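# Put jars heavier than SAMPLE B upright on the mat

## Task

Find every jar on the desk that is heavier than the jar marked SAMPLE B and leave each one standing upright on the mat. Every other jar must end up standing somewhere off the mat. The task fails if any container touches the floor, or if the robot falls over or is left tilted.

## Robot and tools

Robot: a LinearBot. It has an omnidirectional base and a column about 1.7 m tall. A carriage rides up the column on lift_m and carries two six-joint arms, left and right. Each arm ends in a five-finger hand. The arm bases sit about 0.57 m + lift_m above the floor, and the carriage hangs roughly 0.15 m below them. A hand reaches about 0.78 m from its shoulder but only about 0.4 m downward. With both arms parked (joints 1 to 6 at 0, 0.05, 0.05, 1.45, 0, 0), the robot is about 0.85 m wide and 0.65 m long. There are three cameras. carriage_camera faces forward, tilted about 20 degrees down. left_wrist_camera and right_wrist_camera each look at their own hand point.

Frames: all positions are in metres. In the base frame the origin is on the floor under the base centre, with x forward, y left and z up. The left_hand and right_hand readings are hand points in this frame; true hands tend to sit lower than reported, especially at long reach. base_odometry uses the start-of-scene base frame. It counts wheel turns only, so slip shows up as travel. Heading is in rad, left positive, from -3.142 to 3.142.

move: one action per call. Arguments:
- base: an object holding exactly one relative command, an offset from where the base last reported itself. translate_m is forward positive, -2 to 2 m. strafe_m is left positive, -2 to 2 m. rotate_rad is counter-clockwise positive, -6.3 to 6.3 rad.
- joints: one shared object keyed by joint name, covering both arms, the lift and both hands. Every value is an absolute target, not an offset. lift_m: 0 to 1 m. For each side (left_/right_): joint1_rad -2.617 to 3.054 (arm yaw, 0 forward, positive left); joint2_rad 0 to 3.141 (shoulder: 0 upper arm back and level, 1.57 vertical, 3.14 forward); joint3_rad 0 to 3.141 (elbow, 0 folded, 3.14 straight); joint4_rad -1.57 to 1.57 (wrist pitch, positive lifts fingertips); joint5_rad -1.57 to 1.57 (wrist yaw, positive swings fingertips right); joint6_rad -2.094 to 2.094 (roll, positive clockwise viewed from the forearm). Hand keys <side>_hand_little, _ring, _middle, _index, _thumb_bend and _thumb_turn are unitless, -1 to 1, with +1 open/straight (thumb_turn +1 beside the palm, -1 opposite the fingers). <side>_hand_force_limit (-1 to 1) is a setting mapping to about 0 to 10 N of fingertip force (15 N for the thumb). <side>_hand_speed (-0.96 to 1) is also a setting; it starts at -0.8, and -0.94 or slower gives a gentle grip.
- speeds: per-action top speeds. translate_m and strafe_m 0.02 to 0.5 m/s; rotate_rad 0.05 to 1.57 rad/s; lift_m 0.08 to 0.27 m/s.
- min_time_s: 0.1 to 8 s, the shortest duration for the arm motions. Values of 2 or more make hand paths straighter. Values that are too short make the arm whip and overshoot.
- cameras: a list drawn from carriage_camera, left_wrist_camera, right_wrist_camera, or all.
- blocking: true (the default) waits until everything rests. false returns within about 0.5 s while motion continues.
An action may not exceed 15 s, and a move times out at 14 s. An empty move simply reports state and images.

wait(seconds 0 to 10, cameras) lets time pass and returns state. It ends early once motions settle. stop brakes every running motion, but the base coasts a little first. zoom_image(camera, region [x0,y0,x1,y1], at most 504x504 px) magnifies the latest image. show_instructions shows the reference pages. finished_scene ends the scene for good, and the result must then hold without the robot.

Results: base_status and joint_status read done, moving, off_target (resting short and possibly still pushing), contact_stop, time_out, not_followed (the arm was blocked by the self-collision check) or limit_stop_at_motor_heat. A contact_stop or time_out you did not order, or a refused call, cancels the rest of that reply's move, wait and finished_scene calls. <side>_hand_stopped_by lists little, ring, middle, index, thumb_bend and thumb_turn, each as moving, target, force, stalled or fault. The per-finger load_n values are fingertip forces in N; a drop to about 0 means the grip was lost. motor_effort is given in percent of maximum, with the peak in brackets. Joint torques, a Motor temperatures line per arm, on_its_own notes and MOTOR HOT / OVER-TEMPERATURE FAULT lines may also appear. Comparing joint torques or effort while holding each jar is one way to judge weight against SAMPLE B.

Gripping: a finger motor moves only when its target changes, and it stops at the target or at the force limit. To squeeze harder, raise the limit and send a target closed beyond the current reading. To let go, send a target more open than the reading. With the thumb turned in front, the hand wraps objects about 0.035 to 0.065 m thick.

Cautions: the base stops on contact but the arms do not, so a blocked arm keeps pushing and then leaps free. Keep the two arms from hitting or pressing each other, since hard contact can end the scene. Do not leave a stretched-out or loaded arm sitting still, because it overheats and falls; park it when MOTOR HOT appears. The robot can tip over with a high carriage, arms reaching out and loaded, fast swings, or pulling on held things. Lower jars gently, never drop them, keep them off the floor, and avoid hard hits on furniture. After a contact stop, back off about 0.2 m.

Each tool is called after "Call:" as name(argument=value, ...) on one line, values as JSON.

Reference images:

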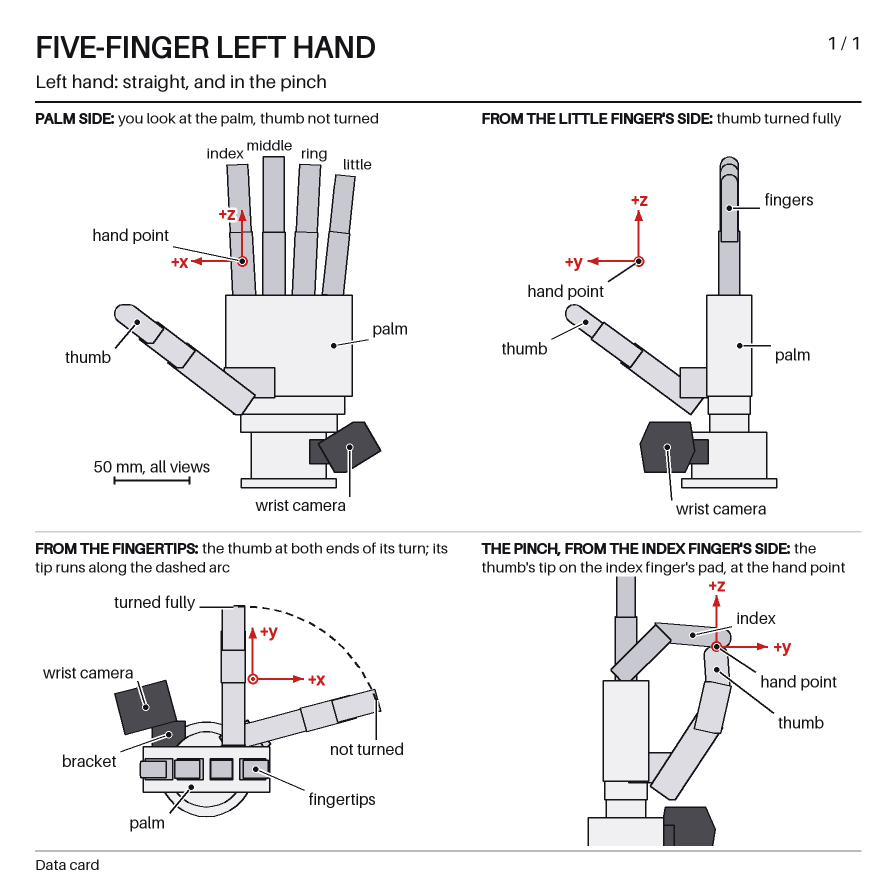

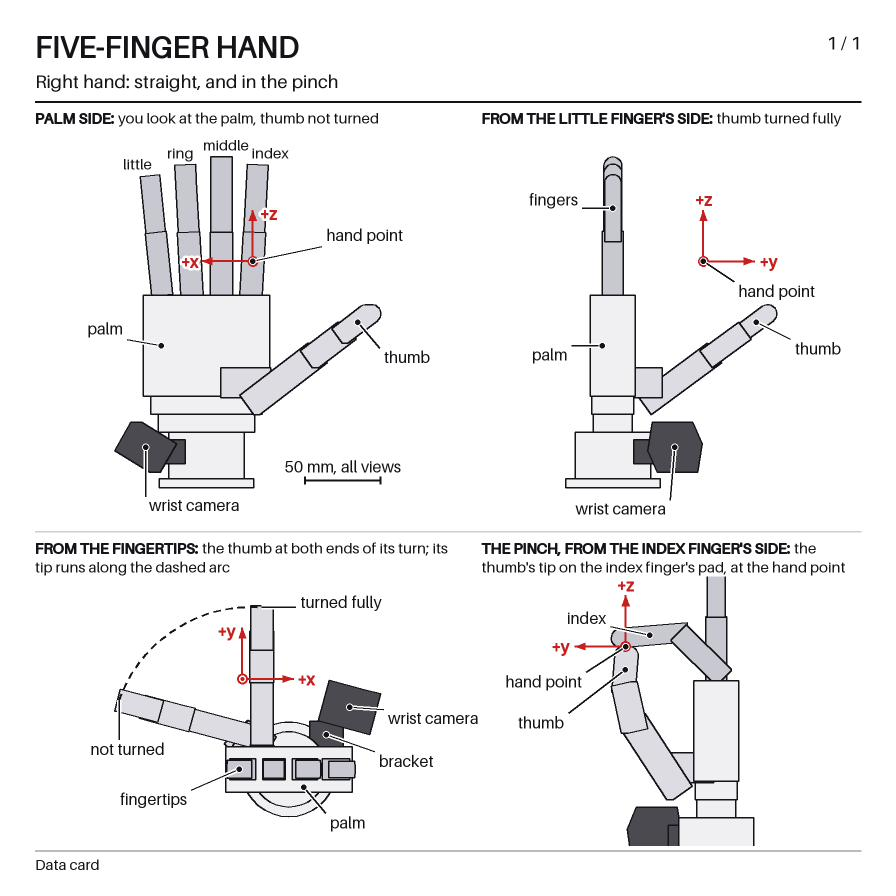

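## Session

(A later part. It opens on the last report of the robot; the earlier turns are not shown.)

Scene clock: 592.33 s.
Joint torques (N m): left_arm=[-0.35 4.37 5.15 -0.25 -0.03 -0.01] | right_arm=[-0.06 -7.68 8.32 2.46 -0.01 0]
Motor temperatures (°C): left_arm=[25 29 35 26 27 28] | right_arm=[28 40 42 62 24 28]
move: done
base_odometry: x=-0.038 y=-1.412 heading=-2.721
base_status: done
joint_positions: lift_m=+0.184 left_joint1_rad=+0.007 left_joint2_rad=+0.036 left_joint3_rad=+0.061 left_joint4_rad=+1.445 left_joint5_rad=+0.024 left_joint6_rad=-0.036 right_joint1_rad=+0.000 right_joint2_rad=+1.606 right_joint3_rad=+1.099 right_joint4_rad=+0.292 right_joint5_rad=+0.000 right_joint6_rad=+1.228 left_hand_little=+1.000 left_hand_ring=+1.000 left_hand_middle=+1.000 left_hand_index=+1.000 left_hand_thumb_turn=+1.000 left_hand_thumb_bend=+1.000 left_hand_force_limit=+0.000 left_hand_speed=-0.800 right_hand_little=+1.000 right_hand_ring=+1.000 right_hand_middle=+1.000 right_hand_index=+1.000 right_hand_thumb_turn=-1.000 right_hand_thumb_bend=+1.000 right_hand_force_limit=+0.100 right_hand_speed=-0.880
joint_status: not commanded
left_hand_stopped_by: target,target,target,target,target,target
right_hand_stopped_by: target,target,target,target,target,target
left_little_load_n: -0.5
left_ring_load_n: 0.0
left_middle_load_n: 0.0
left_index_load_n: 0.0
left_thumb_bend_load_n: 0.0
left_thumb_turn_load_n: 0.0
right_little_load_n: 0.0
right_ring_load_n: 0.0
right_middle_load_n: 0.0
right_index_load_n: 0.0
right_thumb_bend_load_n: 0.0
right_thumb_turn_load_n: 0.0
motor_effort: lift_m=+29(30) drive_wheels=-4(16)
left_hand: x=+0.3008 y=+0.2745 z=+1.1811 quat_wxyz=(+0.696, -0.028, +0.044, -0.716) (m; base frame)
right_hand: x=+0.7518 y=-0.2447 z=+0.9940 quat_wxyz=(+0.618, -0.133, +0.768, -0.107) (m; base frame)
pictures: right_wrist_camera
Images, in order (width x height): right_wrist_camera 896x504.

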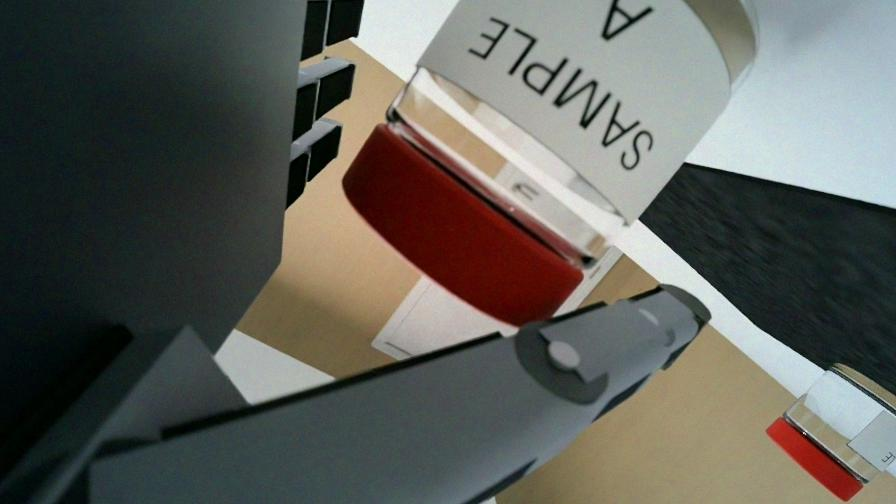

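Call:
move(joints={"right_hand_speed": -0.88, "right_hand_force_limit": -0.2, "right_hand_middle": -0.6, "right_hand_ring": -0.6, "right_hand_thumb_bend": -0.3})

Call:
move(joints={"right_hand_force_limit": 0.1, "right_hand_middle": -0.7, "right_hand_ring": -0.7, "right_hand_thumb_bend": -0.4}, cameras=["right_wrist_camera"])

Call:
move(joints={"lift_m": 0.36}, speeds={"lift_m": 0.15})

Call:
move(base={"strafe_m": -0.6}, speeds={"strafe_m": 0.2}, cameras=["carriage_camera", "right_wrist_camera"])

Call:
zoom_image(camera="carriage_camera", region=[440, 200, 680, 380])

Scene clock: 607.73 s.
Joint torques (N m): left_arm=[-0.35 4.38 5.14 -0.26 -0.04 0] | right_arm=[0.1 -7.56 8.28 2.43 0.01 -0.03]
Motor temperatures (°C): left_arm=[25 29 35 26 27 28] | right_arm=[28 40 42 62 24 28]
move: off_target
base_odometry: x=-0.038 y=-1.412 heading=-2.721
base_status: not commanded
joint_positions: lift_m=+0.184 left_joint1_rad=+0.007 left_joint2_rad=+0.036 left_joint3_rad=+0.061 left_joint4_rad=+1.445 left_joint5_rad=+0.024 left_joint6_rad=-0.036 right_joint1_rad=+0.000 right_joint2_rad=+1.606 right_joint3_rad=+1.099 right_joint4_rad=+0.292 right_joint5_rad=+0.000 right_joint6_rad=+1.228 left_hand_little=+1.000 left_hand_ring=+1.000 left_hand_middle=+1.000 left_hand_index=+1.000 left_hand_thumb_turn=+1.000 left_hand_thumb_bend=+1.000 left_hand_force_limit=+0.000 left_hand_speed=-0.800 right_hand_little=+1.000 right_hand_ring=+0.099 right_hand_middle=+0.032 right_hand_index=+1.000 right_hand_thumb_turn=-1.000 right_hand_thumb_bend=+0.494 right_hand_force_limit=-0.200 right_hand_speed=-0.880
joint_status: right_hand_ring off_target (ended at +0.099, target -0.600); right_hand_middle off_target (ended at +0.032, target -0.600); right_hand_thumb_bend off_target (ended at +0.494, target -0.300); the others done
left_hand_stopped_by: target,target,target,target,target,target
right_hand_stopped_by: target,force,force,target,force,target
left_little_load_n: 0.0
left_ring_load_n: 0.0
left_middle_load_n: 0.0
left_index_load_n: 0.0
left_thumb_bend_load_n: 0.0
left_thumb_turn_load_n: 0.0
right_little_load_n: 0.0
right_ring_load_n: 0.5
right_middle_load_n: 6.5
right_index_load_n: 0.0
right_thumb_bend_load_n: 6.0
right_thumb_turn_load_n: 2.5
motor_effort: lift_m=+29(30) drive_wheels=+7(7)
left_hand: x=+0.3008 y=+0.2745 z=+1.1811 quat_wxyz=(+0.696, -0.028, +0.044, -0.716) (m; base frame)
right_hand: x=+0.7518 y=-0.2447 z=+0.9940 quat_wxyz=(+0.618, -0.133, +0.768, -0.107) (m; base frame)
pictures: none

Scene clock: 608.37 s.
Joint torques (N m): left_arm=[-0.38 4.41 5.18 -0.26 -0.03 -0.01] | right_arm=[0.02 -7.69 8.65 2.43 -0.05 -0.05]
Motor temperatures (°C): left_arm=[25 29 35 26 27 28] | right_arm=[28 40 42 62 24 28]
move: off_target
base_odometry: x=-0.038 y=-1.412 heading=-2.721
base_status: not commanded
joint_positions: lift_m=+0.184 left_joint1_rad=+0.007 left_joint2_rad=+0.036 left_joint3_rad=+0.061 left_joint4_rad=+1.445 left_joint5_rad=+0.024 left_joint6_rad=-0.036 right_joint1_rad=+0.000 right_joint2_rad=+1.606 right_joint3_rad=+1.099 right_joint4_rad=+0.292 right_joint5_rad=+0.000 right_joint6_rad=+1.228 left_hand_little=+1.000 left_hand_ring=+1.000 left_hand_middle=+1.000 left_hand_index=+1.000 left_hand_thumb_turn=+1.000 left_hand_thumb_bend=+1.000 left_hand_force_limit=+0.000 left_hand_speed=-0.800 right_hand_little=+1.000 right_hand_ring=+0.080 right_hand_middle=+0.032 right_hand_index=+1.000 right_hand_thumb_turn=-1.000 right_hand_thumb_bend=+0.483 right_hand_force_limit=+0.100 right_hand_speed=-0.880
joint_status: right_hand_ring off_target (ended at +0.080, target -0.700); right_hand_middle off_target (ended at +0.032, target -0.700); right_hand_thumb_bend off_target (ended at +0.483, target -0.400); the others done
left_hand_stopped_by: target,target,target,target,target,target
right_hand_stopped_by: target,force,force,target,force,target
left_little_load_n: 0.0
left_ring_load_n: 0.0
left_middle_load_n: -0.5
left_index_load_n: -0.5
left_thumb_bend_load_n: 0.0
left_thumb_turn_load_n: 0.0
right_little_load_n: 0.0
right_ring_load_n: 6.0
right_middle_load_n: 5.0
right_index_load_n: 0.0
right_thumb_bend_load_n: 8.0
right_thumb_turn_load_n: 6.0
motor_effort: lift_m=+29(30) drive_wheels=+6(6)
left_hand: x=+0.3008 y=+0.2745 z=+1.1811 quat_wxyz=(+0.696, -0.028, +0.044, -0.716) (m; base frame)
right_hand: x=+0.7518 y=-0.2447 z=+0.9940 quat_wxyz=(+0.618, -0.133, +0.768, -0.107) (m; base frame)
pictures: right_wrist_camera
Images, in order (width x height): right_wrist_camera 896x504.

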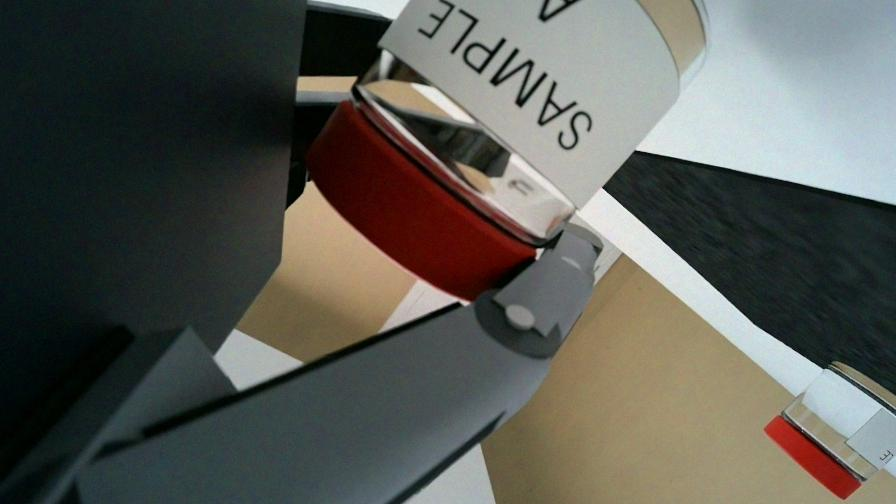

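Scene clock: 609.97 s.
Joint torques (N m): left_arm=[-0.31 4.4 5.2 -0.26 -0.04 -0.01] | right_arm=[0.06 -7.25 8.53 2.5 0.02 -0.01]
Motor temperatures (°C): left_arm=[25 29 35 26 27 28] | right_arm=[28 40 42 63 24 28]
move: done
base_odometry: x=-0.038 y=-1.412 heading=-2.721
base_status: not commanded
joint_positions: lift_m=+0.360 left_joint1_rad=+0.007 left_joint2_rad=+0.036 left_joint3_rad=+0.061 left_joint4_rad=+1.445 left_joint5_rad=+0.024 left_joint6_rad=-0.036 right_joint1_rad=+0.000 right_joint2_rad=+1.606 right_joint3_rad=+1.099 right_joint4_rad=+0.277 right_joint5_rad=+0.000 right_joint6_rad=+1.228 left_hand_little=+1.000 left_hand_ring=+1.000 left_hand_middle=+1.000 left_hand_index=+1.000 left_hand_thumb_turn=+1.000 left_hand_thumb_bend=+1.000 left_hand_force_limit=+0.000 left_hand_speed=-0.800 right_hand_little=+1.000 right_hand_ring=+0.080 right_hand_middle=+0.032 right_hand_index=+1.000 right_hand_thumb_turn=-1.000 right_hand_thumb_bend=+0.483 right_hand_force_limit=+0.100 right_hand_speed=-0.880
joint_status: all done
left_hand_stopped_by: target,target,target,target,target,target
right_hand_stopped_by: target,force,force,target,force,target
left_little_load_n: 0.0
left_ring_load_n: 0.0
left_middle_load_n: 0.0
left_index_load_n: 0.0
left_thumb_bend_load_n: 0.0
left_thumb_turn_load_n: 0.0
right_little_load_n: 0.0
right_ring_load_n: 6.0
right_middle_load_n: 5.5
right_index_load_n: 0.0
right_thumb_bend_load_n: 8.0
right_thumb_turn_load_n: 6.0
motor_effort: lift_m=+30(37) drive_wheels=+5(7)
left_hand: x=+0.3008 y=+0.2745 z=+1.3570 quat_wxyz=(+0.696, -0.028, +0.044, -0.716) (m; base frame)
right_hand: x=+0.7510 y=-0.2447 z=+1.1660 quat_wxyz=(+0.612, -0.134, +0.772, -0.106) (m; base frame)
pictures: none

Scene clock: 614.07 s.
Joint torques (N m): left_arm=[-0.35 4.4 5.18 -0.27 -0.03 -0.01] | right_arm=[0.21 -7.72 8.39 2.63 -0.02 0.01]
Motor temperatures (°C): left_arm=[25 29 35 26 27 28] | right_arm=[28 40 42 64 24 28]
move: done
base_odometry: x=-0.283 y=-0.864 heading=-2.720
base_status: done
joint_positions: lift_m=+0.360 left_joint1_rad=+0.007 left_joint2_rad=+0.036 left_joint3_rad=+0.061 left_joint4_rad=+1.445 left_joint5_rad=+0.024 left_joint6_rad=-0.036 right_joint1_rad=-0.001 right_joint2_rad=+1.606 right_joint3_rad=+1.099 right_joint4_rad=+0.277 right_joint5_rad=+0.000 right_joint6_rad=+1.228 left_hand_little=+1.000 left_hand_ring=+1.000 left_hand_middle=+1.000 left_hand_index=+1.000 left_hand_thumb_turn=+1.000 left_hand_thumb_bend=+1.000 left_hand_force_limit=+0.000 left_hand_speed=-0.800 right_hand_little=+1.000 right_hand_ring=+0.080 right_hand_middle=+0.032 right_hand_index=+1.000 right_hand_thumb_turn=-1.000 right_hand_thumb_bend=+0.483 right_hand_force_limit=+0.100 right_hand_speed=-0.880
joint_status: not commanded
left_hand_stopped_by: target,target,target,target,target,target
right_hand_stopped_by: target,force,force,target,force,target
left_little_load_n: 0.0
left_ring_load_n: 0.0
left_middle_load_n: 0.0
left_index_load_n: 0.0
left_thumb_bend_load_n: 0.0
left_thumb_turn_load_n: 0.0
right_little_load_n: 0.0
right_ring_load_n: 6.0
right_middle_load_n: 5.5
right_index_load_n: 0.0
right_thumb_bend_load_n: 8.0
right_thumb_turn_load_n: 6.0
motor_effort: lift_m=+30(31) drive_wheels=-1(15)
left_hand: x=+0.3008 y=+0.2745 z=+1.3570 quat_wxyz=(+0.696, -0.028, +0.044, -0.716) (m; base frame)
right_hand: x=+0.7511 y=-0.2449 z=+1.1660 quat_wxyz=(+0.612, -0.133, +0.772, -0.106) (m; base frame)
pictures: carriage_camera, right_wrist_camera
Images, in order (width x height): carriage_camera 896x504, right_wrist_camera 896x504.

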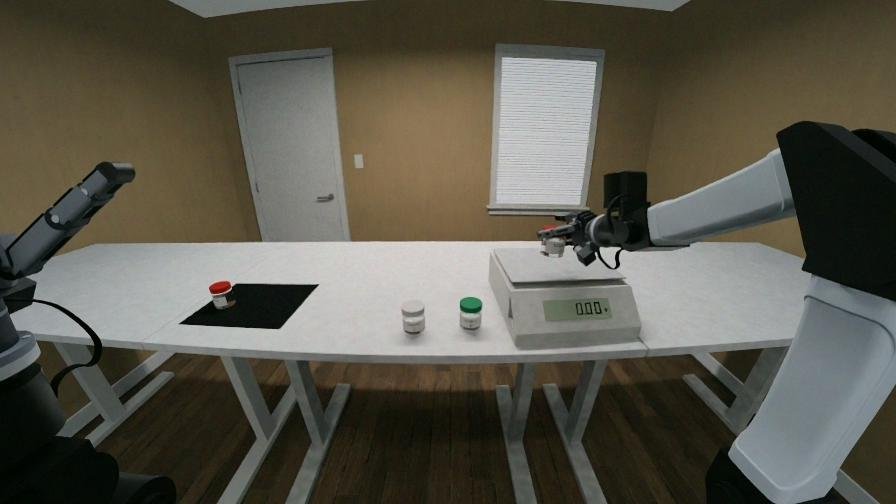

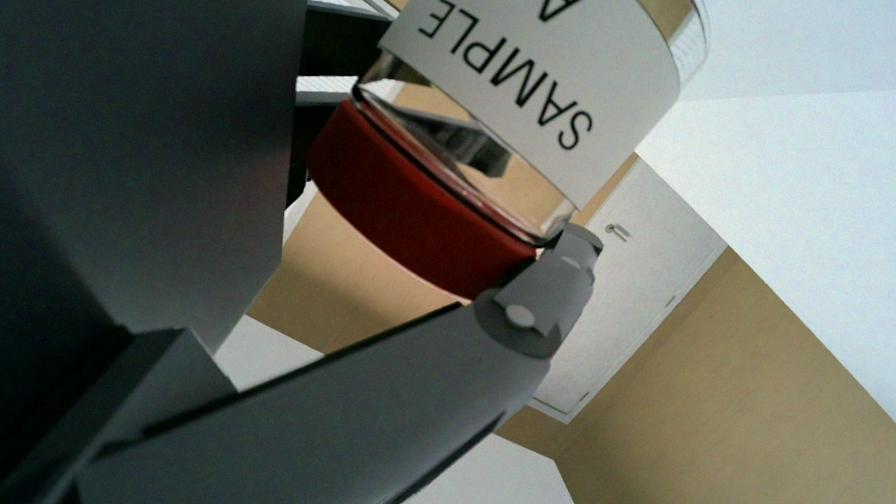

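Scaled by 2.100 from the camera's 896x504 image, which has a finer 1280x720 frame.

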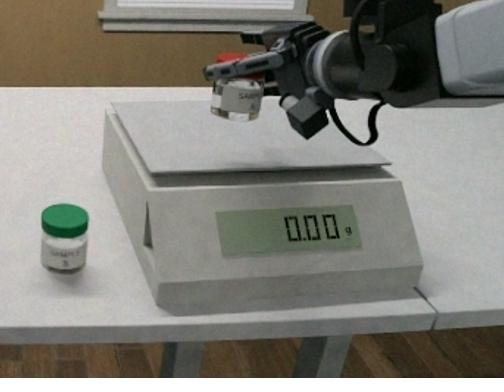

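Call:
move(base={"translate_m": 0.055}, joints={"lift_m": 0.32}, speeds={"translate_m": 0.1, "lift_m": 0.08})

Call:
move(joints={"lift_m": 0.304}, speeds={"lift_m": 0.08}, cameras=["carriage_camera", "right_wrist_camera"])

Call:
zoom_image(camera="carriage_camera", region=[440, 220, 680, 350])

Scene clock: 620.03 s.
Joint torques (N m): left_arm=[-0.35 4.38 5.18 -0.26 -0.04 0] | right_arm=[-0.02 -7.57 8.75 2.54 -0.01 -0.01]
Motor temperatures (°C): left_arm=[25 29 35 26 27 28] | right_arm=[28 40 42 65 24 28]
move: done
base_odometry: x=-0.334 y=-0.887 heading=-2.721
base_status: done
joint_positions: lift_m=+0.320 left_joint1_rad=+0.007 left_joint2_rad=+0.036 left_joint3_rad=+0.061 left_joint4_rad=+1.445 left_joint5_rad=+0.024 left_joint6_rad=-0.036 right_joint1_rad=-0.001 right_joint2_rad=+1.606 right_joint3_rad=+1.099 right_joint4_rad=+0.270 right_joint5_rad=+0.000 right_joint6_rad=+1.228 left_hand_little=+1.000 left_hand_ring=+1.000 left_hand_middle=+1.000 left_hand_index=+1.000 left_hand_thumb_turn=+1.000 left_hand_thumb_bend=+1.000 left_hand_force_limit=+0.000 left_hand_speed=-0.800 right_hand_little=+1.000 right_hand_ring=+0.080 right_hand_middle=+0.032 right_hand_index=+1.000 right_hand_thumb_turn=-1.000 right_hand_thumb_bend=+0.483 right_hand_force_limit=+0.100 right_hand_speed=-0.880
joint_status: all done
left_hand_stopped_by: target,target,target,target,target,target
right_hand_stopped_by: target,force,force,target,force,target
left_little_load_n: 0.0
left_ring_load_n: 0.0
left_middle_load_n: 0.0
left_index_load_n: 0.0
left_thumb_bend_load_n: 0.0
left_thumb_turn_load_n: 0.0
right_little_load_n: 0.0
right_ring_load_n: 6.5
right_middle_load_n: 5.5
right_index_load_n: 0.0
right_thumb_bend_load_n: 8.0
right_thumb_turn_load_n: 6.0
motor_effort: lift_m=+30(32) drive_wheels=-6(13)
left_hand: x=+0.3007 y=+0.2745 z=+1.3170 quat_wxyz=(+0.696, -0.028, +0.043, -0.716) (m; base frame)
right_hand: x=+0.7507 y=-0.2449 z=+1.1241 quat_wxyz=(+0.609, -0.134, +0.774, -0.106) (m; base frame)
pictures: none

Scene clock: 620.60 s.
Joint torques (N m): left_arm=[-0.38 4.41 5.19 -0.27 -0.04 -0.01] | right_arm=[0.24 -7.51 8.39 2.62 0.02 0.03]
Motor temperatures (°C): left_arm=[25 29 35 26 27 28] | right_arm=[28 40 42 65 24 28]
move: done
base_odometry: x=-0.334 y=-0.887 heading=-2.721
base_status: not commanded
joint_positions: lift_m=+0.304 left_joint1_rad=+0.007 left_joint2_rad=+0.036 left_joint3_rad=+0.061 left_joint4_rad=+1.445 left_joint5_rad=+0.024 left_joint6_rad=-0.036 right_joint1_rad=-0.001 right_joint2_rad=+1.606 right_joint3_rad=+1.099 right_joint4_rad=+0.279 right_joint5_rad=+0.000 right_joint6_rad=+1.228 left_hand_little=+1.000 left_hand_ring=+1.000 left_hand_middle=+1.000 left_hand_index=+1.000 left_hand_thumb_turn=+1.000 left_hand_thumb_bend=+1.000 left_hand_force_limit=+0.000 left_hand_speed=-0.800 right_hand_little=+1.000 right_hand_ring=+0.080 right_hand_middle=+0.032 right_hand_index=+1.000 right_hand_thumb_turn=-1.000 right_hand_thumb_bend=+0.483 right_hand_force_limit=+0.100 right_hand_speed=-0.880
joint_status: all done
left_hand_stopped_by: target,target,target,target,target,target
right_hand_stopped_by: target,force,force,target,force,target
left_little_load_n: 0.0
left_ring_load_n: 0.0
left_middle_load_n: 0.0
left_index_load_n: 0.0
left_thumb_bend_load_n: 0.0
left_thumb_turn_load_n: 0.0
right_little_load_n: 0.0
right_ring_load_n: 5.5
right_middle_load_n: 5.5
right_index_load_n: 0.0
right_thumb_bend_load_n: 8.0
right_thumb_turn_load_n: 6.0
motor_effort: lift_m=+29(31) drive_wheels=-5(6)
left_hand: x=+0.3007 y=+0.2745 z=+1.3011 quat_wxyz=(+0.696, -0.028, +0.043, -0.716) (m; base frame)
right_hand: x=+0.7512 y=-0.2449 z=+1.1107 quat_wxyz=(+0.613, -0.133, +0.771, -0.107) (m; base frame)
pictures: carriage_camera, right_wrist_camera
Images, in order (width x height): carriage_camera 896x504, right_wrist_camera 896x504.

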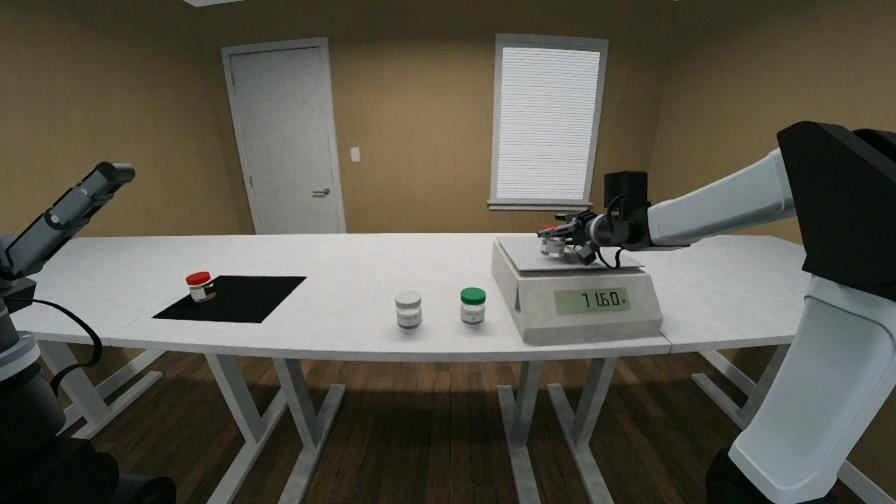

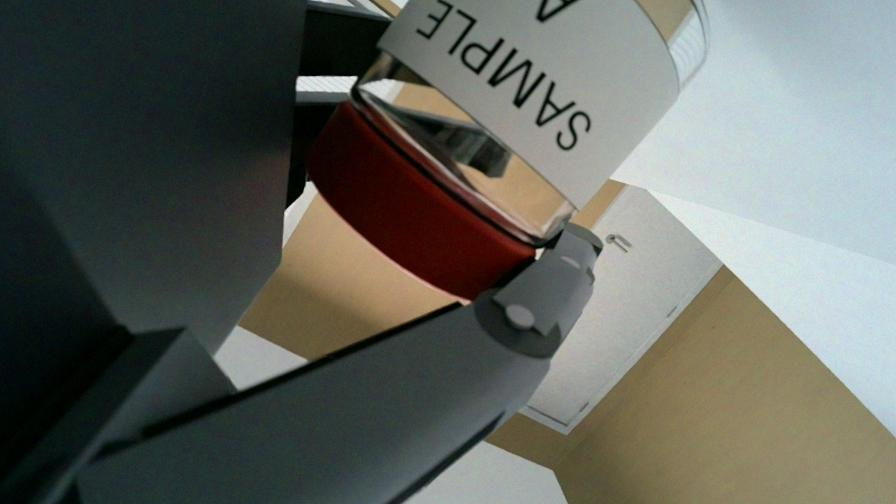

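Scaled by 2.100 from the camera's 896x504 image, which has a finer 1280x720 frame.

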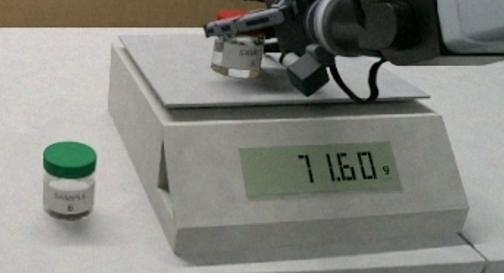

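Call:
move(joints={"right_hand_speed": -0.88, "right_hand_middle": 1, "right_hand_ring": 1, "right_hand_thumb_bend": 1})

Call:
move(base={"strafe_m": -0.012}, speeds={"strafe_m": 0.06})

Call:
wait(seconds=2, cameras=["carriage_camera", "right_wrist_camera"])

Call:
zoom_image(camera="carriage_camera", region=[440, 220, 680, 350])

Scene clock: 628.60 s.
Joint torques (N m): left_arm=[-0.39 4.37 5.18 -0.27 -0.04 0] | right_arm=[-0.01 -7.51 8.49 2.55 -0.01 -0.02]
Motor temperatures (°C): left_arm=[25 29 35 26 27 28] | right_arm=[28 40 42 66 24 28]
move: done
base_odometry: x=-0.334 y=-0.887 heading=-2.721
base_status: not commanded
joint_positions: lift_m=+0.304 left_joint1_rad=+0.007 left_joint2_rad=+0.036 left_joint3_rad=+0.061 left_joint4_rad=+1.445 left_joint5_rad=+0.024 left_joint6_rad=-0.036 right_joint1_rad=-0.001 right_joint2_rad=+1.606 right_joint3_rad=+1.099 right_joint4_rad=+0.280 right_joint5_rad=+0.000 right_joint6_rad=+1.228 left_hand_little=+1.000 left_hand_ring=+1.000 left_hand_middle=+1.000 left_hand_index=+1.000 left_hand_thumb_turn=+1.000 left_hand_thumb_bend=+1.000 left_hand_force_limit=+0.000 left_hand_speed=-0.800 right_hand_little=+1.000 right_hand_ring=+1.000 right_hand_middle=+1.000 right_hand_index=+1.000 right_hand_thumb_turn=-1.000 right_hand_thumb_bend=+1.000 right_hand_force_limit=+0.100 right_hand_speed=-0.880
joint_status: all done
left_hand_stopped_by: target,target,target,target,target,target
right_hand_stopped_by: target,target,target,target,target,target
left_little_load_n: 0.0
left_ring_load_n: 0.0
left_middle_load_n: 0.0
left_index_load_n: 0.0
left_thumb_bend_load_n: 0.0
left_thumb_turn_load_n: 0.0
right_little_load_n: 0.0
right_ring_load_n: 0.0
right_middle_load_n: 0.0
right_index_load_n: 0.0
right_thumb_bend_load_n: 0.0
right_thumb_turn_load_n: 0.0
motor_effort: lift_m=+29(30) drive_wheels=-5(6)
left_hand: x=+0.3007 y=+0.2745 z=+1.3011 quat_wxyz=(+0.696, -0.028, +0.043, -0.716) (m; base frame)
right_hand: x=+0.7512 y=-0.2449 z=+1.1108 quat_wxyz=(+0.613, -0.133, +0.771, -0.107) (m; base frame)
pictures: none

Scene clock: 629.37 s.
Joint torques (N m): left_arm=[-0.38 4.41 5.16 -0.27 -0.04 -0.01] | right_arm=[0.31 -7.61 8.47 2.44 -0.03 -0.06]
Motor temperatures (°C): left_arm=[25 29 35 26 27 28] | right_arm=[28 40 42 66 24 28]
move: done
base_odometry: x=-0.339 y=-0.876 heading=-2.720
base_status: done
joint_positions: lift_m=+0.304 left_joint1_rad=+0.008 left_joint2_rad=+0.036 left_joint3_rad=+0.061 left_joint4_rad=+1.445 left_joint5_rad=+0.024 left_joint6_rad=-0.036 right_joint1_rad=-0.003 right_joint2_rad=+1.606 right_joint3_rad=+1.099 right_joint4_rad=+0.281 right_joint5_rad=+0.001 right_joint6_rad=+1.228 left_hand_little=+1.000 left_hand_ring=+1.000 left_hand_middle=+1.000 left_hand_index=+1.000 left_hand_thumb_turn=+1.000 left_hand_thumb_bend=+1.000 left_hand_force_limit=+0.000 left_hand_speed=-0.800 right_hand_little=+1.000 right_hand_ring=+1.000 right_hand_middle=+1.000 right_hand_index=+1.000 right_hand_thumb_turn=-1.000 right_hand_thumb_bend=+1.000 right_hand_force_limit=+0.100 right_hand_speed=-0.880
joint_status: not commanded
left_hand_stopped_by: target,target,target,target,target,target
right_hand_stopped_by: target,target,target,target,target,target
left_little_load_n: 0.0
left_ring_load_n: 0.0
left_middle_load_n: 0.0
left_index_load_n: 0.0
left_thumb_bend_load_n: 0.0
left_thumb_turn_load_n: 0.0
right_little_load_n: 0.0
right_ring_load_n: 0.0
right_middle_load_n: 0.0
right_index_load_n: 0.0
right_thumb_bend_load_n: 0.0
right_thumb_turn_load_n: -0.5
motor_effort: lift_m=+29(30) drive_wheels=+7(13)
left_hand: x=+0.3007 y=+0.2745 z=+1.3011 quat_wxyz=(+0.696, -0.028, +0.043, -0.716) (m; base frame)
right_hand: x=+0.7515 y=-0.2461 z=+1.1110 quat_wxyz=(+0.613, -0.132, +0.771, -0.108) (m; base frame)
pictures: none

Scene clock: 631.37 s.
Joint torques (N m): left_arm=[-0.39 4.4 5.14 -0.26 -0.03 0] | right_arm=[0.24 -7.56 8.13 2.58 -0.05 -0.05]
Motor temperatures (°C): left_arm=[25 29 35 26 27 28] | right_arm=[28 40 42 66 24 28]
base_odometry: x=-0.339 y=-0.876 heading=-2.720
base_status: done
joint_positions: lift_m=+0.304 left_joint1_rad=+0.008 left_joint2_rad=+0.036 left_joint3_rad=+0.061 left_joint4_rad=+1.445 left_joint5_rad=+0.024 left_joint6_rad=-0.036 right_joint1_rad=-0.003 right_joint2_rad=+1.606 right_joint3_rad=+1.099 right_joint4_rad=+0.281 right_joint5_rad=+0.001 right_joint6_rad=+1.228 left_hand_little=+1.000 left_hand_ring=+1.000 left_hand_middle=+1.000 left_hand_index=+1.000 left_hand_thumb_turn=+1.000 left_hand_thumb_bend=+1.000 left_hand_force_limit=+0.000 left_hand_speed=-0.800 right_hand_little=+1.000 right_hand_ring=+1.000 right_hand_middle=+1.000 right_hand_index=+1.000 right_hand_thumb_turn=-1.000 right_hand_thumb_bend=+1.000 right_hand_force_limit=+0.100 right_hand_speed=-0.880
joint_status: not commanded
left_hand_stopped_by: target,target,target,target,target,target
right_hand_stopped_by: target,target,target,target,target,target
left_little_load_n: 0.0
left_ring_load_n: 0.0
left_middle_load_n: 0.0
left_index_load_n: 0.0
left_thumb_bend_load_n: 0.0
left_thumb_turn_load_n: 0.0
right_little_load_n: 0.0
right_ring_load_n: 0.0
right_middle_load_n: 0.0
right_index_load_n: 0.0
right_thumb_bend_load_n: 0.0
right_thumb_turn_load_n: 0.0
motor_effort: lift_m=+29(30) drive_wheels=+6(13)
left_hand: x=+0.3007 y=+0.2745 z=+1.3011 quat_wxyz=(+0.696, -0.028, +0.043, -0.716) (m; base frame)
right_hand: x=+0.7515 y=-0.2461 z=+1.1110 quat_wxyz=(+0.613, -0.132, +0.771, -0.108) (m; base frame)
wait: 2.00 s; at rest by 0.27 s
pictures: carriage_camera, right_wrist_camera
Images, in order (width x height): carriage_camera 896x504, right_wrist_camera 896x504.

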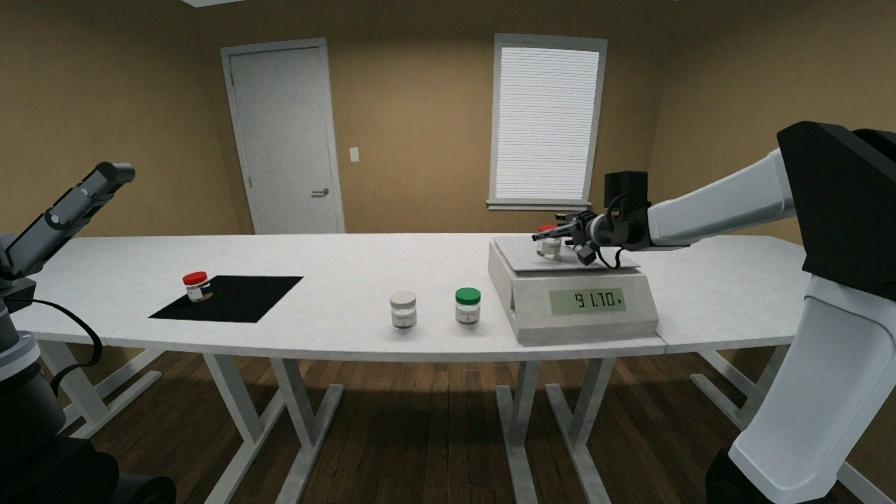

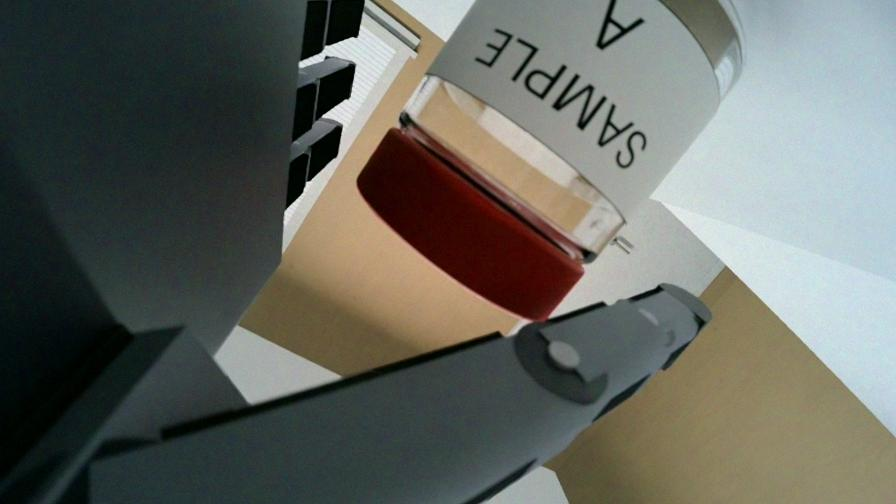

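Scaled by 2.100 from the camera's 896x504 image, which has a finer 1280x720 frame.

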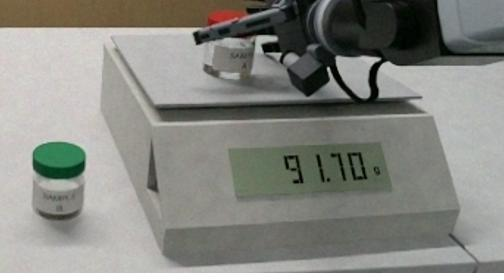

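Call:
move(base={"strafe_m": 0.012}, speeds={"strafe_m": 0.06})

Call:
move(joints={"right_hand_speed": -0.86, "right_hand_force_limit": -0.2, "right_hand_middle": -0.6, "right_hand_ring": -0.6, "right_hand_thumb_bend": -0.3})

Call:
move(joints={"right_hand_force_limit": 0.1, "right_hand_middle": -0.7, "right_hand_ring": -0.7, "right_hand_thumb_bend": -0.4}, cameras=["right_wrist_camera"])

Call:
move(joints={"lift_m": 0.36}, speeds={"lift_m": 0.15})

Call:
move(base={"strafe_m": 0.458}, speeds={"strafe_m": 0.2})

Call:
move(base={"translate_m": -0.093}, speeds={"translate_m": 0.15}, cameras=["carriage_camera", "right_wrist_camera"])

Call:
zoom_image(camera="carriage_camera", region=[440, 200, 720, 380])

Scene clock: 641.87 s.
Joint torques (N m): left_arm=[-0.34 4.38 5.19 -0.26 -0.03 0] | right_arm=[-0.31 -7.65 8.4 2.46 -0.01 -0.1]
Motor temperatures (°C): left_arm=[25 29 35 26 27 28] | right_arm=[28 40 42 67 24 28]
move: done
base_odometry: x=-0.334 y=-0.887 heading=-2.721
base_status: done
joint_positions: lift_m=+0.304 left_joint1_rad=+0.007 left_joint2_rad=+0.036 left_joint3_rad=+0.061 left_joint4_rad=+1.445 left_joint5_rad=+0.024 left_joint6_rad=-0.036 right_joint1_rad=+0.001 right_joint2_rad=+1.606 right_joint3_rad=+1.099 right_joint4_rad=+0.281 right_joint5_rad=+0.000 right_joint6_rad=+1.228 left_hand_little=+1.000 left_hand_ring=+1.000 left_hand_middle=+1.000 left_hand_index=+1.000 left_hand_thumb_turn=+1.000 left_hand_thumb_bend=+1.000 left_hand_force_limit=+0.000 left_hand_speed=-0.800 right_hand_little=+1.000 right_hand_ring=+1.000 right_hand_middle=+1.000 right_hand_index=+1.000 right_hand_thumb_turn=-1.000 right_hand_thumb_bend=+1.000 right_hand_force_limit=+0.100 right_hand_speed=-0.880
joint_status: not commanded
left_hand_stopped_by: target,target,target,target,target,target
right_hand_stopped_by: target,target,target,target,target,target
left_little_load_n: 0.0
left_ring_load_n: 0.0
left_middle_load_n: -0.5
left_index_load_n: 0.0
left_thumb_bend_load_n: 0.0
left_thumb_turn_load_n: 0.0
right_little_load_n: 0.0
right_ring_load_n: 0.0
right_middle_load_n: -0.5
right_index_load_n: 0.0
right_thumb_bend_load_n: -0.5
right_thumb_turn_load_n: 0.0
motor_effort: lift_m=+29(30) drive_wheels=-5(10)
left_hand: x=+0.3007 y=+0.2745 z=+1.3011 quat_wxyz=(+0.696, -0.028, +0.043, -0.716) (m; base frame)
right_hand: x=+0.7512 y=-0.2440 z=+1.1112 quat_wxyz=(+0.614, -0.134, +0.771, -0.106) (m; base frame)
pictures: none

Scene clock: 647.30 s.
Joint torques (N m): left_arm=[-0.35 4.38 5.15 -0.26 -0.03 0] | right_arm=[-0.16 -7.53 8.09 2.54 -0.04 -0.08]
Motor temperatures (°C): left_arm=[25 29 35 26 27 28] | right_arm=[28 40 42 68 24 28]
move: off_target
base_odometry: x=-0.334 y=-0.887 heading=-2.721
base_status: not commanded
joint_positions: lift_m=+0.304 left_joint1_rad=+0.007 left_joint2_rad=+0.036 left_joint3_rad=+0.061 left_joint4_rad=+1.445 left_joint5_rad=+0.024 left_joint6_rad=-0.036 right_joint1_rad=+0.001 right_joint2_rad=+1.606 right_joint3_rad=+1.099 right_joint4_rad=+0.281 right_joint5_rad=+0.000 right_joint6_rad=+1.228 left_hand_little=+1.000 left_hand_ring=+1.000 left_hand_middle=+1.000 left_hand_index=+1.000 left_hand_thumb_turn=+1.000 left_hand_thumb_bend=+1.000 left_hand_force_limit=+0.000 left_hand_speed=-0.800 right_hand_little=+1.000 right_hand_ring=+0.093 right_hand_middle=+0.015 right_hand_index=+1.000 right_hand_thumb_turn=-1.000 right_hand_thumb_bend=+0.470 right_hand_force_limit=-0.200 right_hand_speed=-0.860
joint_status: right_hand_ring off_target (ended at +0.093, target -0.600); right_hand_middle off_target (ended at +0.015, target -0.600); right_hand_thumb_bend off_target (ended at +0.470, target -0.300); the others done
left_hand_stopped_by: target,target,target,target,target,target
right_hand_stopped_by: target,force,force,target,force,target
left_little_load_n: -0.5
left_ring_load_n: 0.0
left_middle_load_n: 0.0
left_index_load_n: 0.0
left_thumb_bend_load_n: 0.0
left_thumb_turn_load_n: 0.0
right_little_load_n: 0.0
right_ring_load_n: 1.0
right_middle_load_n: 6.5
right_index_load_n: 0.0
right_thumb_bend_load_n: 6.0
right_thumb_turn_load_n: 3.0
motor_effort: lift_m=+29(30) drive_wheels=-5(6)
left_hand: x=+0.3007 y=+0.2745 z=+1.3011 quat_wxyz=(+0.696, -0.028, +0.043, -0.716) (m; base frame)
right_hand: x=+0.7512 y=-0.2440 z=+1.1112 quat_wxyz=(+0.614, -0.134, +0.771, -0.106) (m; base frame)
pictures: none

Scene clock: 647.93 s.
Joint torques (N m): left_arm=[-0.32 4.41 5.16 -0.27 -0.04 0] | right_arm=[-0.4 -7.61 8.29 2.52 0.05 -0.04]
Motor temperatures (°C): left_arm=[25 29 35 26 27 28] | right_arm=[28 40 43 68 24 28]
move: off_target
base_odometry: x=-0.334 y=-0.887 heading=-2.721
base_status: not commanded
joint_positions: lift_m=+0.304 left_joint1_rad=+0.007 left_joint2_rad=+0.036 left_joint3_rad=+0.061 left_joint4_rad=+1.445 left_joint5_rad=+0.024 left_joint6_rad=-0.036 right_joint1_rad=+0.001 right_joint2_rad=+1.606 right_joint3_rad=+1.099 right_joint4_rad=+0.281 right_joint5_rad=+0.000 right_joint6_rad=+1.228 left_hand_little=+1.000 left_hand_ring=+1.000 left_hand_middle=+1.000 left_hand_index=+1.000 left_hand_thumb_turn=+1.000 left_hand_thumb_bend=+1.000 left_hand_force_limit=+0.000 left_hand_speed=-0.800 right_hand_little=+1.000 right_hand_ring=+0.044 right_hand_middle=+0.015 right_hand_index=+1.000 right_hand_thumb_turn=-1.000 right_hand_thumb_bend=+0.429 right_hand_force_limit=+0.100 right_hand_speed=-0.860
joint_status: right_hand_ring off_target (ended at +0.044, target -0.700); right_hand_middle off_target (ended at +0.015, target -0.700); right_hand_thumb_bend off_target (ended at +0.429, target -0.400); the others done
left_hand_stopped_by: target,target,target,target,target,target
right_hand_stopped_by: target,force,force,target,force,target
left_little_load_n: 0.0
left_ring_load_n: 0.0
left_middle_load_n: 0.0
left_index_load_n: 0.0
left_thumb_bend_load_n: 0.0
left_thumb_turn_load_n: 0.0
right_little_load_n: 0.0
right_ring_load_n: 7.5
right_middle_load_n: 2.5
right_index_load_n: 0.0
right_thumb_bend_load_n: 8.0
right_thumb_turn_load_n: 6.5
motor_effort: lift_m=+30(30) drive_wheels=-4(5)
left_hand: x=+0.3007 y=+0.2745 z=+1.3011 quat_wxyz=(+0.696, -0.028, +0.043, -0.716) (m; base frame)
right_hand: x=+0.7512 y=-0.2440 z=+1.1112 quat_wxyz=(+0.614, -0.134, +0.771, -0.106) (m; base frame)
pictures: right_wrist_camera
Images, in order (width x height): right_wrist_camera 896x504.

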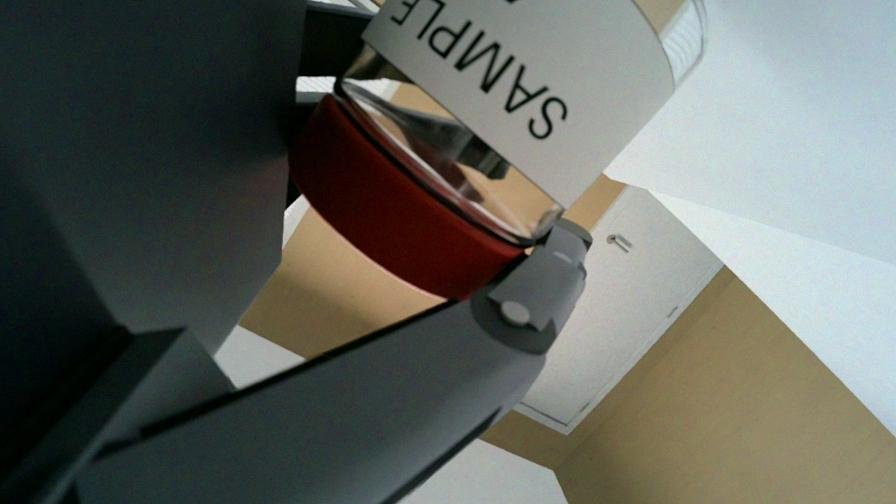

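Scene clock: 648.73 s.
Joint torques (N m): left_arm=[-0.36 4.38 5.15 -0.27 -0.04 -0.01] | right_arm=[-0.35 -7.35 8.31 2.57 0.02 -0.05]
Motor temperatures (°C): left_arm=[25 29 35 26 27 28] | right_arm=[28 40 43 68 24 28]
move: done
base_odometry: x=-0.334 y=-0.887 heading=-2.721
base_status: not commanded
joint_positions: lift_m=+0.360 left_joint1_rad=+0.007 left_joint2_rad=+0.036 left_joint3_rad=+0.061 left_joint4_rad=+1.445 left_joint5_rad=+0.024 left_joint6_rad=-0.036 right_joint1_rad=+0.001 right_joint2_rad=+1.606 right_joint3_rad=+1.099 right_joint4_rad=+0.277 right_joint5_rad=+0.000 right_joint6_rad=+1.228 left_hand_little=+1.000 left_hand_ring=+1.000 left_hand_middle=+1.000 left_hand_index=+1.000 left_hand_thumb_turn=+1.000 left_hand_thumb_bend=+1.000 left_hand_force_limit=+0.000 left_hand_speed=-0.800 right_hand_little=+1.000 right_hand_ring=+0.044 right_hand_middle=+0.015 right_hand_index=+1.000 right_hand_thumb_turn=-1.000 right_hand_thumb_bend=+0.429 right_hand_force_limit=+0.100 right_hand_speed=-0.860
joint_status: all done
left_hand_stopped_by: target,target,target,target,target,target
right_hand_stopped_by: target,force,force,target,force,target
left_little_load_n: 0.0
left_ring_load_n: 0.0
left_middle_load_n: 0.0
left_index_load_n: 0.0
left_thumb_bend_load_n: 0.0
left_thumb_turn_load_n: 0.0
right_little_load_n: 0.0
right_ring_load_n: 7.0
right_middle_load_n: 2.5
right_index_load_n: 0.0
right_thumb_bend_load_n: 8.5
right_thumb_turn_load_n: 6.5
motor_effort: lift_m=+30(37) drive_wheels=-5(5)
left_hand: x=+0.3007 y=+0.2745 z=+1.3570 quat_wxyz=(+0.696, -0.028, +0.043, -0.716) (m; base frame)
right_hand: x=+0.7509 y=-0.2440 z=+1.1659 quat_wxyz=(+0.612, -0.134, +0.772, -0.106) (m; base frame)
pictures: none

Scene clock: 652.10 s.
Joint torques (N m): left_arm=[-0.39 4.4 5.15 -0.27 -0.04 0.01] | right_arm=[-0.2 -7.38 8.13 2.61 -0.09 -0.07]
Motor temperatures (°C): left_arm=[25 29 35 26 27 28] | right_arm=[28 40 43 68 24 28]
move: done
base_odometry: x=-0.147 y=-1.305 heading=-2.721
base_status: done
joint_positions: lift_m=+0.360 left_joint1_rad=+0.007 left_joint2_rad=+0.036 left_joint3_rad=+0.061 left_joint4_rad=+1.445 left_joint5_rad=+0.024 left_joint6_rad=-0.036 right_joint1_rad=+0.000 right_joint2_rad=+1.606 right_joint3_rad=+1.099 right_joint4_rad=+0.277 right_joint5_rad=+0.001 right_joint6_rad=+1.228 left_hand_little=+1.000 left_hand_ring=+1.000 left_hand_middle=+1.000 left_hand_index=+1.000 left_hand_thumb_turn=+1.000 left_hand_thumb_bend=+1.000 left_hand_force_limit=+0.000 left_hand_speed=-0.800 right_hand_little=+1.000 right_hand_ring=+0.044 right_hand_middle=+0.015 right_hand_index=+1.000 right_hand_thumb_turn=-1.000 right_hand_thumb_bend=+0.429 right_hand_force_limit=+0.100 right_hand_speed=-0.860
joint_status: not commanded
left_hand_stopped_by: target,target,target,target,target,target
right_hand_stopped_by: target,force,force,target,force,target
left_little_load_n: 0.0
left_ring_load_n: 0.0
left_middle_load_n: 0.0
left_index_load_n: 0.0
left_thumb_bend_load_n: 0.0
left_thumb_turn_load_n: 0.0
right_little_load_n: 0.0
right_ring_load_n: 7.5
right_middle_load_n: 2.5
right_index_load_n: 0.0
right_thumb_bend_load_n: 8.0
right_thumb_turn_load_n: 6.5
motor_effort: lift_m=+30(31) drive_wheels=-2(15)
left_hand: x=+0.3007 y=+0.2745 z=+1.3570 quat_wxyz=(+0.696, -0.028, +0.043, -0.716) (m; base frame)
right_hand: x=+0.7511 y=-0.2450 z=+1.1659 quat_wxyz=(+0.612, -0.133, +0.772, -0.107) (m; base frame)
pictures: none

Scene clock: 653.60 s.
Joint torques (N m): left_arm=[-0.39 4.38 5.16 -0.25 -0.03 -0.01] | right_arm=[0.08 -7.49 8.13 2.54 0.01 -0.05]
Motor temperatures (°C): left_arm=[25 29 35 26 27 28] | right_arm=[28 41 43 68 24 28]
move: done
base_odometry: x=-0.062 y=-1.267 heading=-2.721
base_status: done
joint_positions: lift_m=+0.360 left_joint1_rad=+0.007 left_joint2_rad=+0.036 left_joint3_rad=+0.061 left_joint4_rad=+1.443 left_joint5_rad=+0.024 left_joint6_rad=-0.036 right_joint1_rad=+0.000 right_joint2_rad=+1.606 right_joint3_rad=+1.099 right_joint4_rad=+0.275 right_joint5_rad=+0.001 right_joint6_rad=+1.228 left_hand_little=+1.000 left_hand_ring=+1.000 left_hand_middle=+1.000 left_hand_index=+1.000 left_hand_thumb_turn=+1.000 left_hand_thumb_bend=+1.000 left_hand_force_limit=+0.000 left_hand_speed=-0.800 right_hand_little=+1.000 right_hand_ring=+0.044 right_hand_middle=+0.015 right_hand_index=+1.000 right_hand_thumb_turn=-1.000 right_hand_thumb_bend=+0.429 right_hand_force_limit=+0.100 right_hand_speed=-0.860
joint_status: not commanded
left_hand_stopped_by: target,target,target,target,target,target
right_hand_stopped_by: target,force,force,target,force,target
left_little_load_n: 0.0
left_ring_load_n: 0.0
left_middle_load_n: 0.0
left_index_load_n: 0.0
left_thumb_bend_load_n: 0.5
left_thumb_turn_load_n: 0.0
right_little_load_n: 0.0
right_ring_load_n: 7.5
right_middle_load_n: 2.5
right_index_load_n: 0.0
right_thumb_bend_load_n: 8.0
right_thumb_turn_load_n: 6.0
motor_effort: lift_m=+30(30) drive_wheels=+0(12)
left_hand: x=+0.3013 y=+0.2745 z=+1.3568 quat_wxyz=(+0.696, -0.029, +0.044, -0.716) (m; base frame)
right_hand: x=+0.7510 y=-0.2450 z=+1.1655 quat_wxyz=(+0.611, -0.133, +0.773, -0.107) (m; base frame)
pictures: carriage_camera, right_wrist_camera
Images, in order (width x height): carriage_camera 896x504, right_wrist_camera 896x504.

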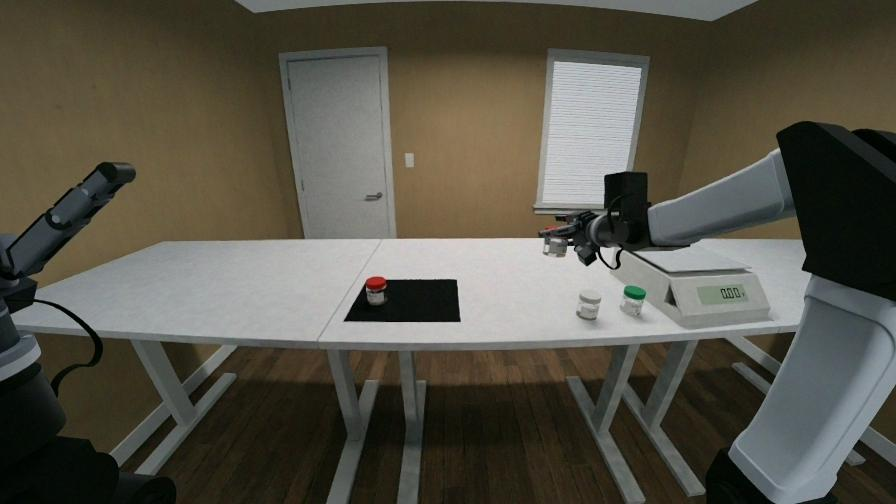

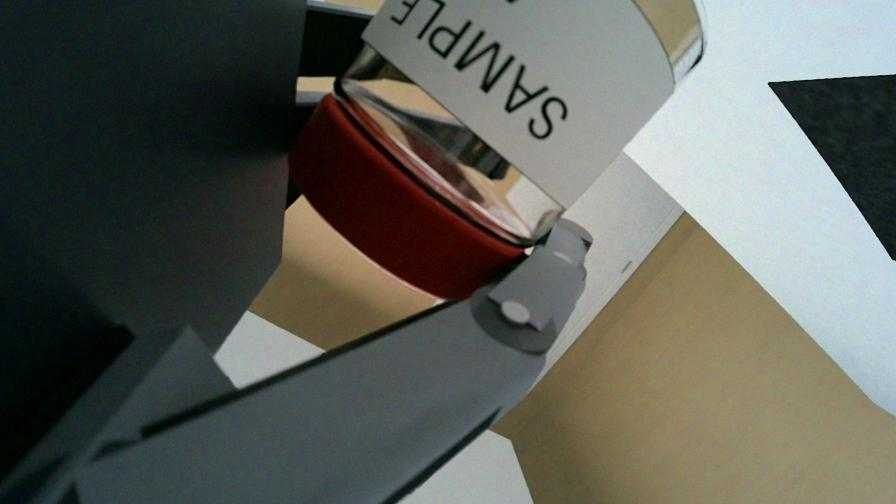

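Scaled by 1.800 from the camera's 896x504 image, which has a finer 1280x720 frame.

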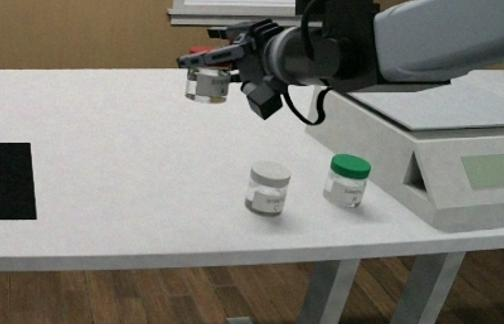

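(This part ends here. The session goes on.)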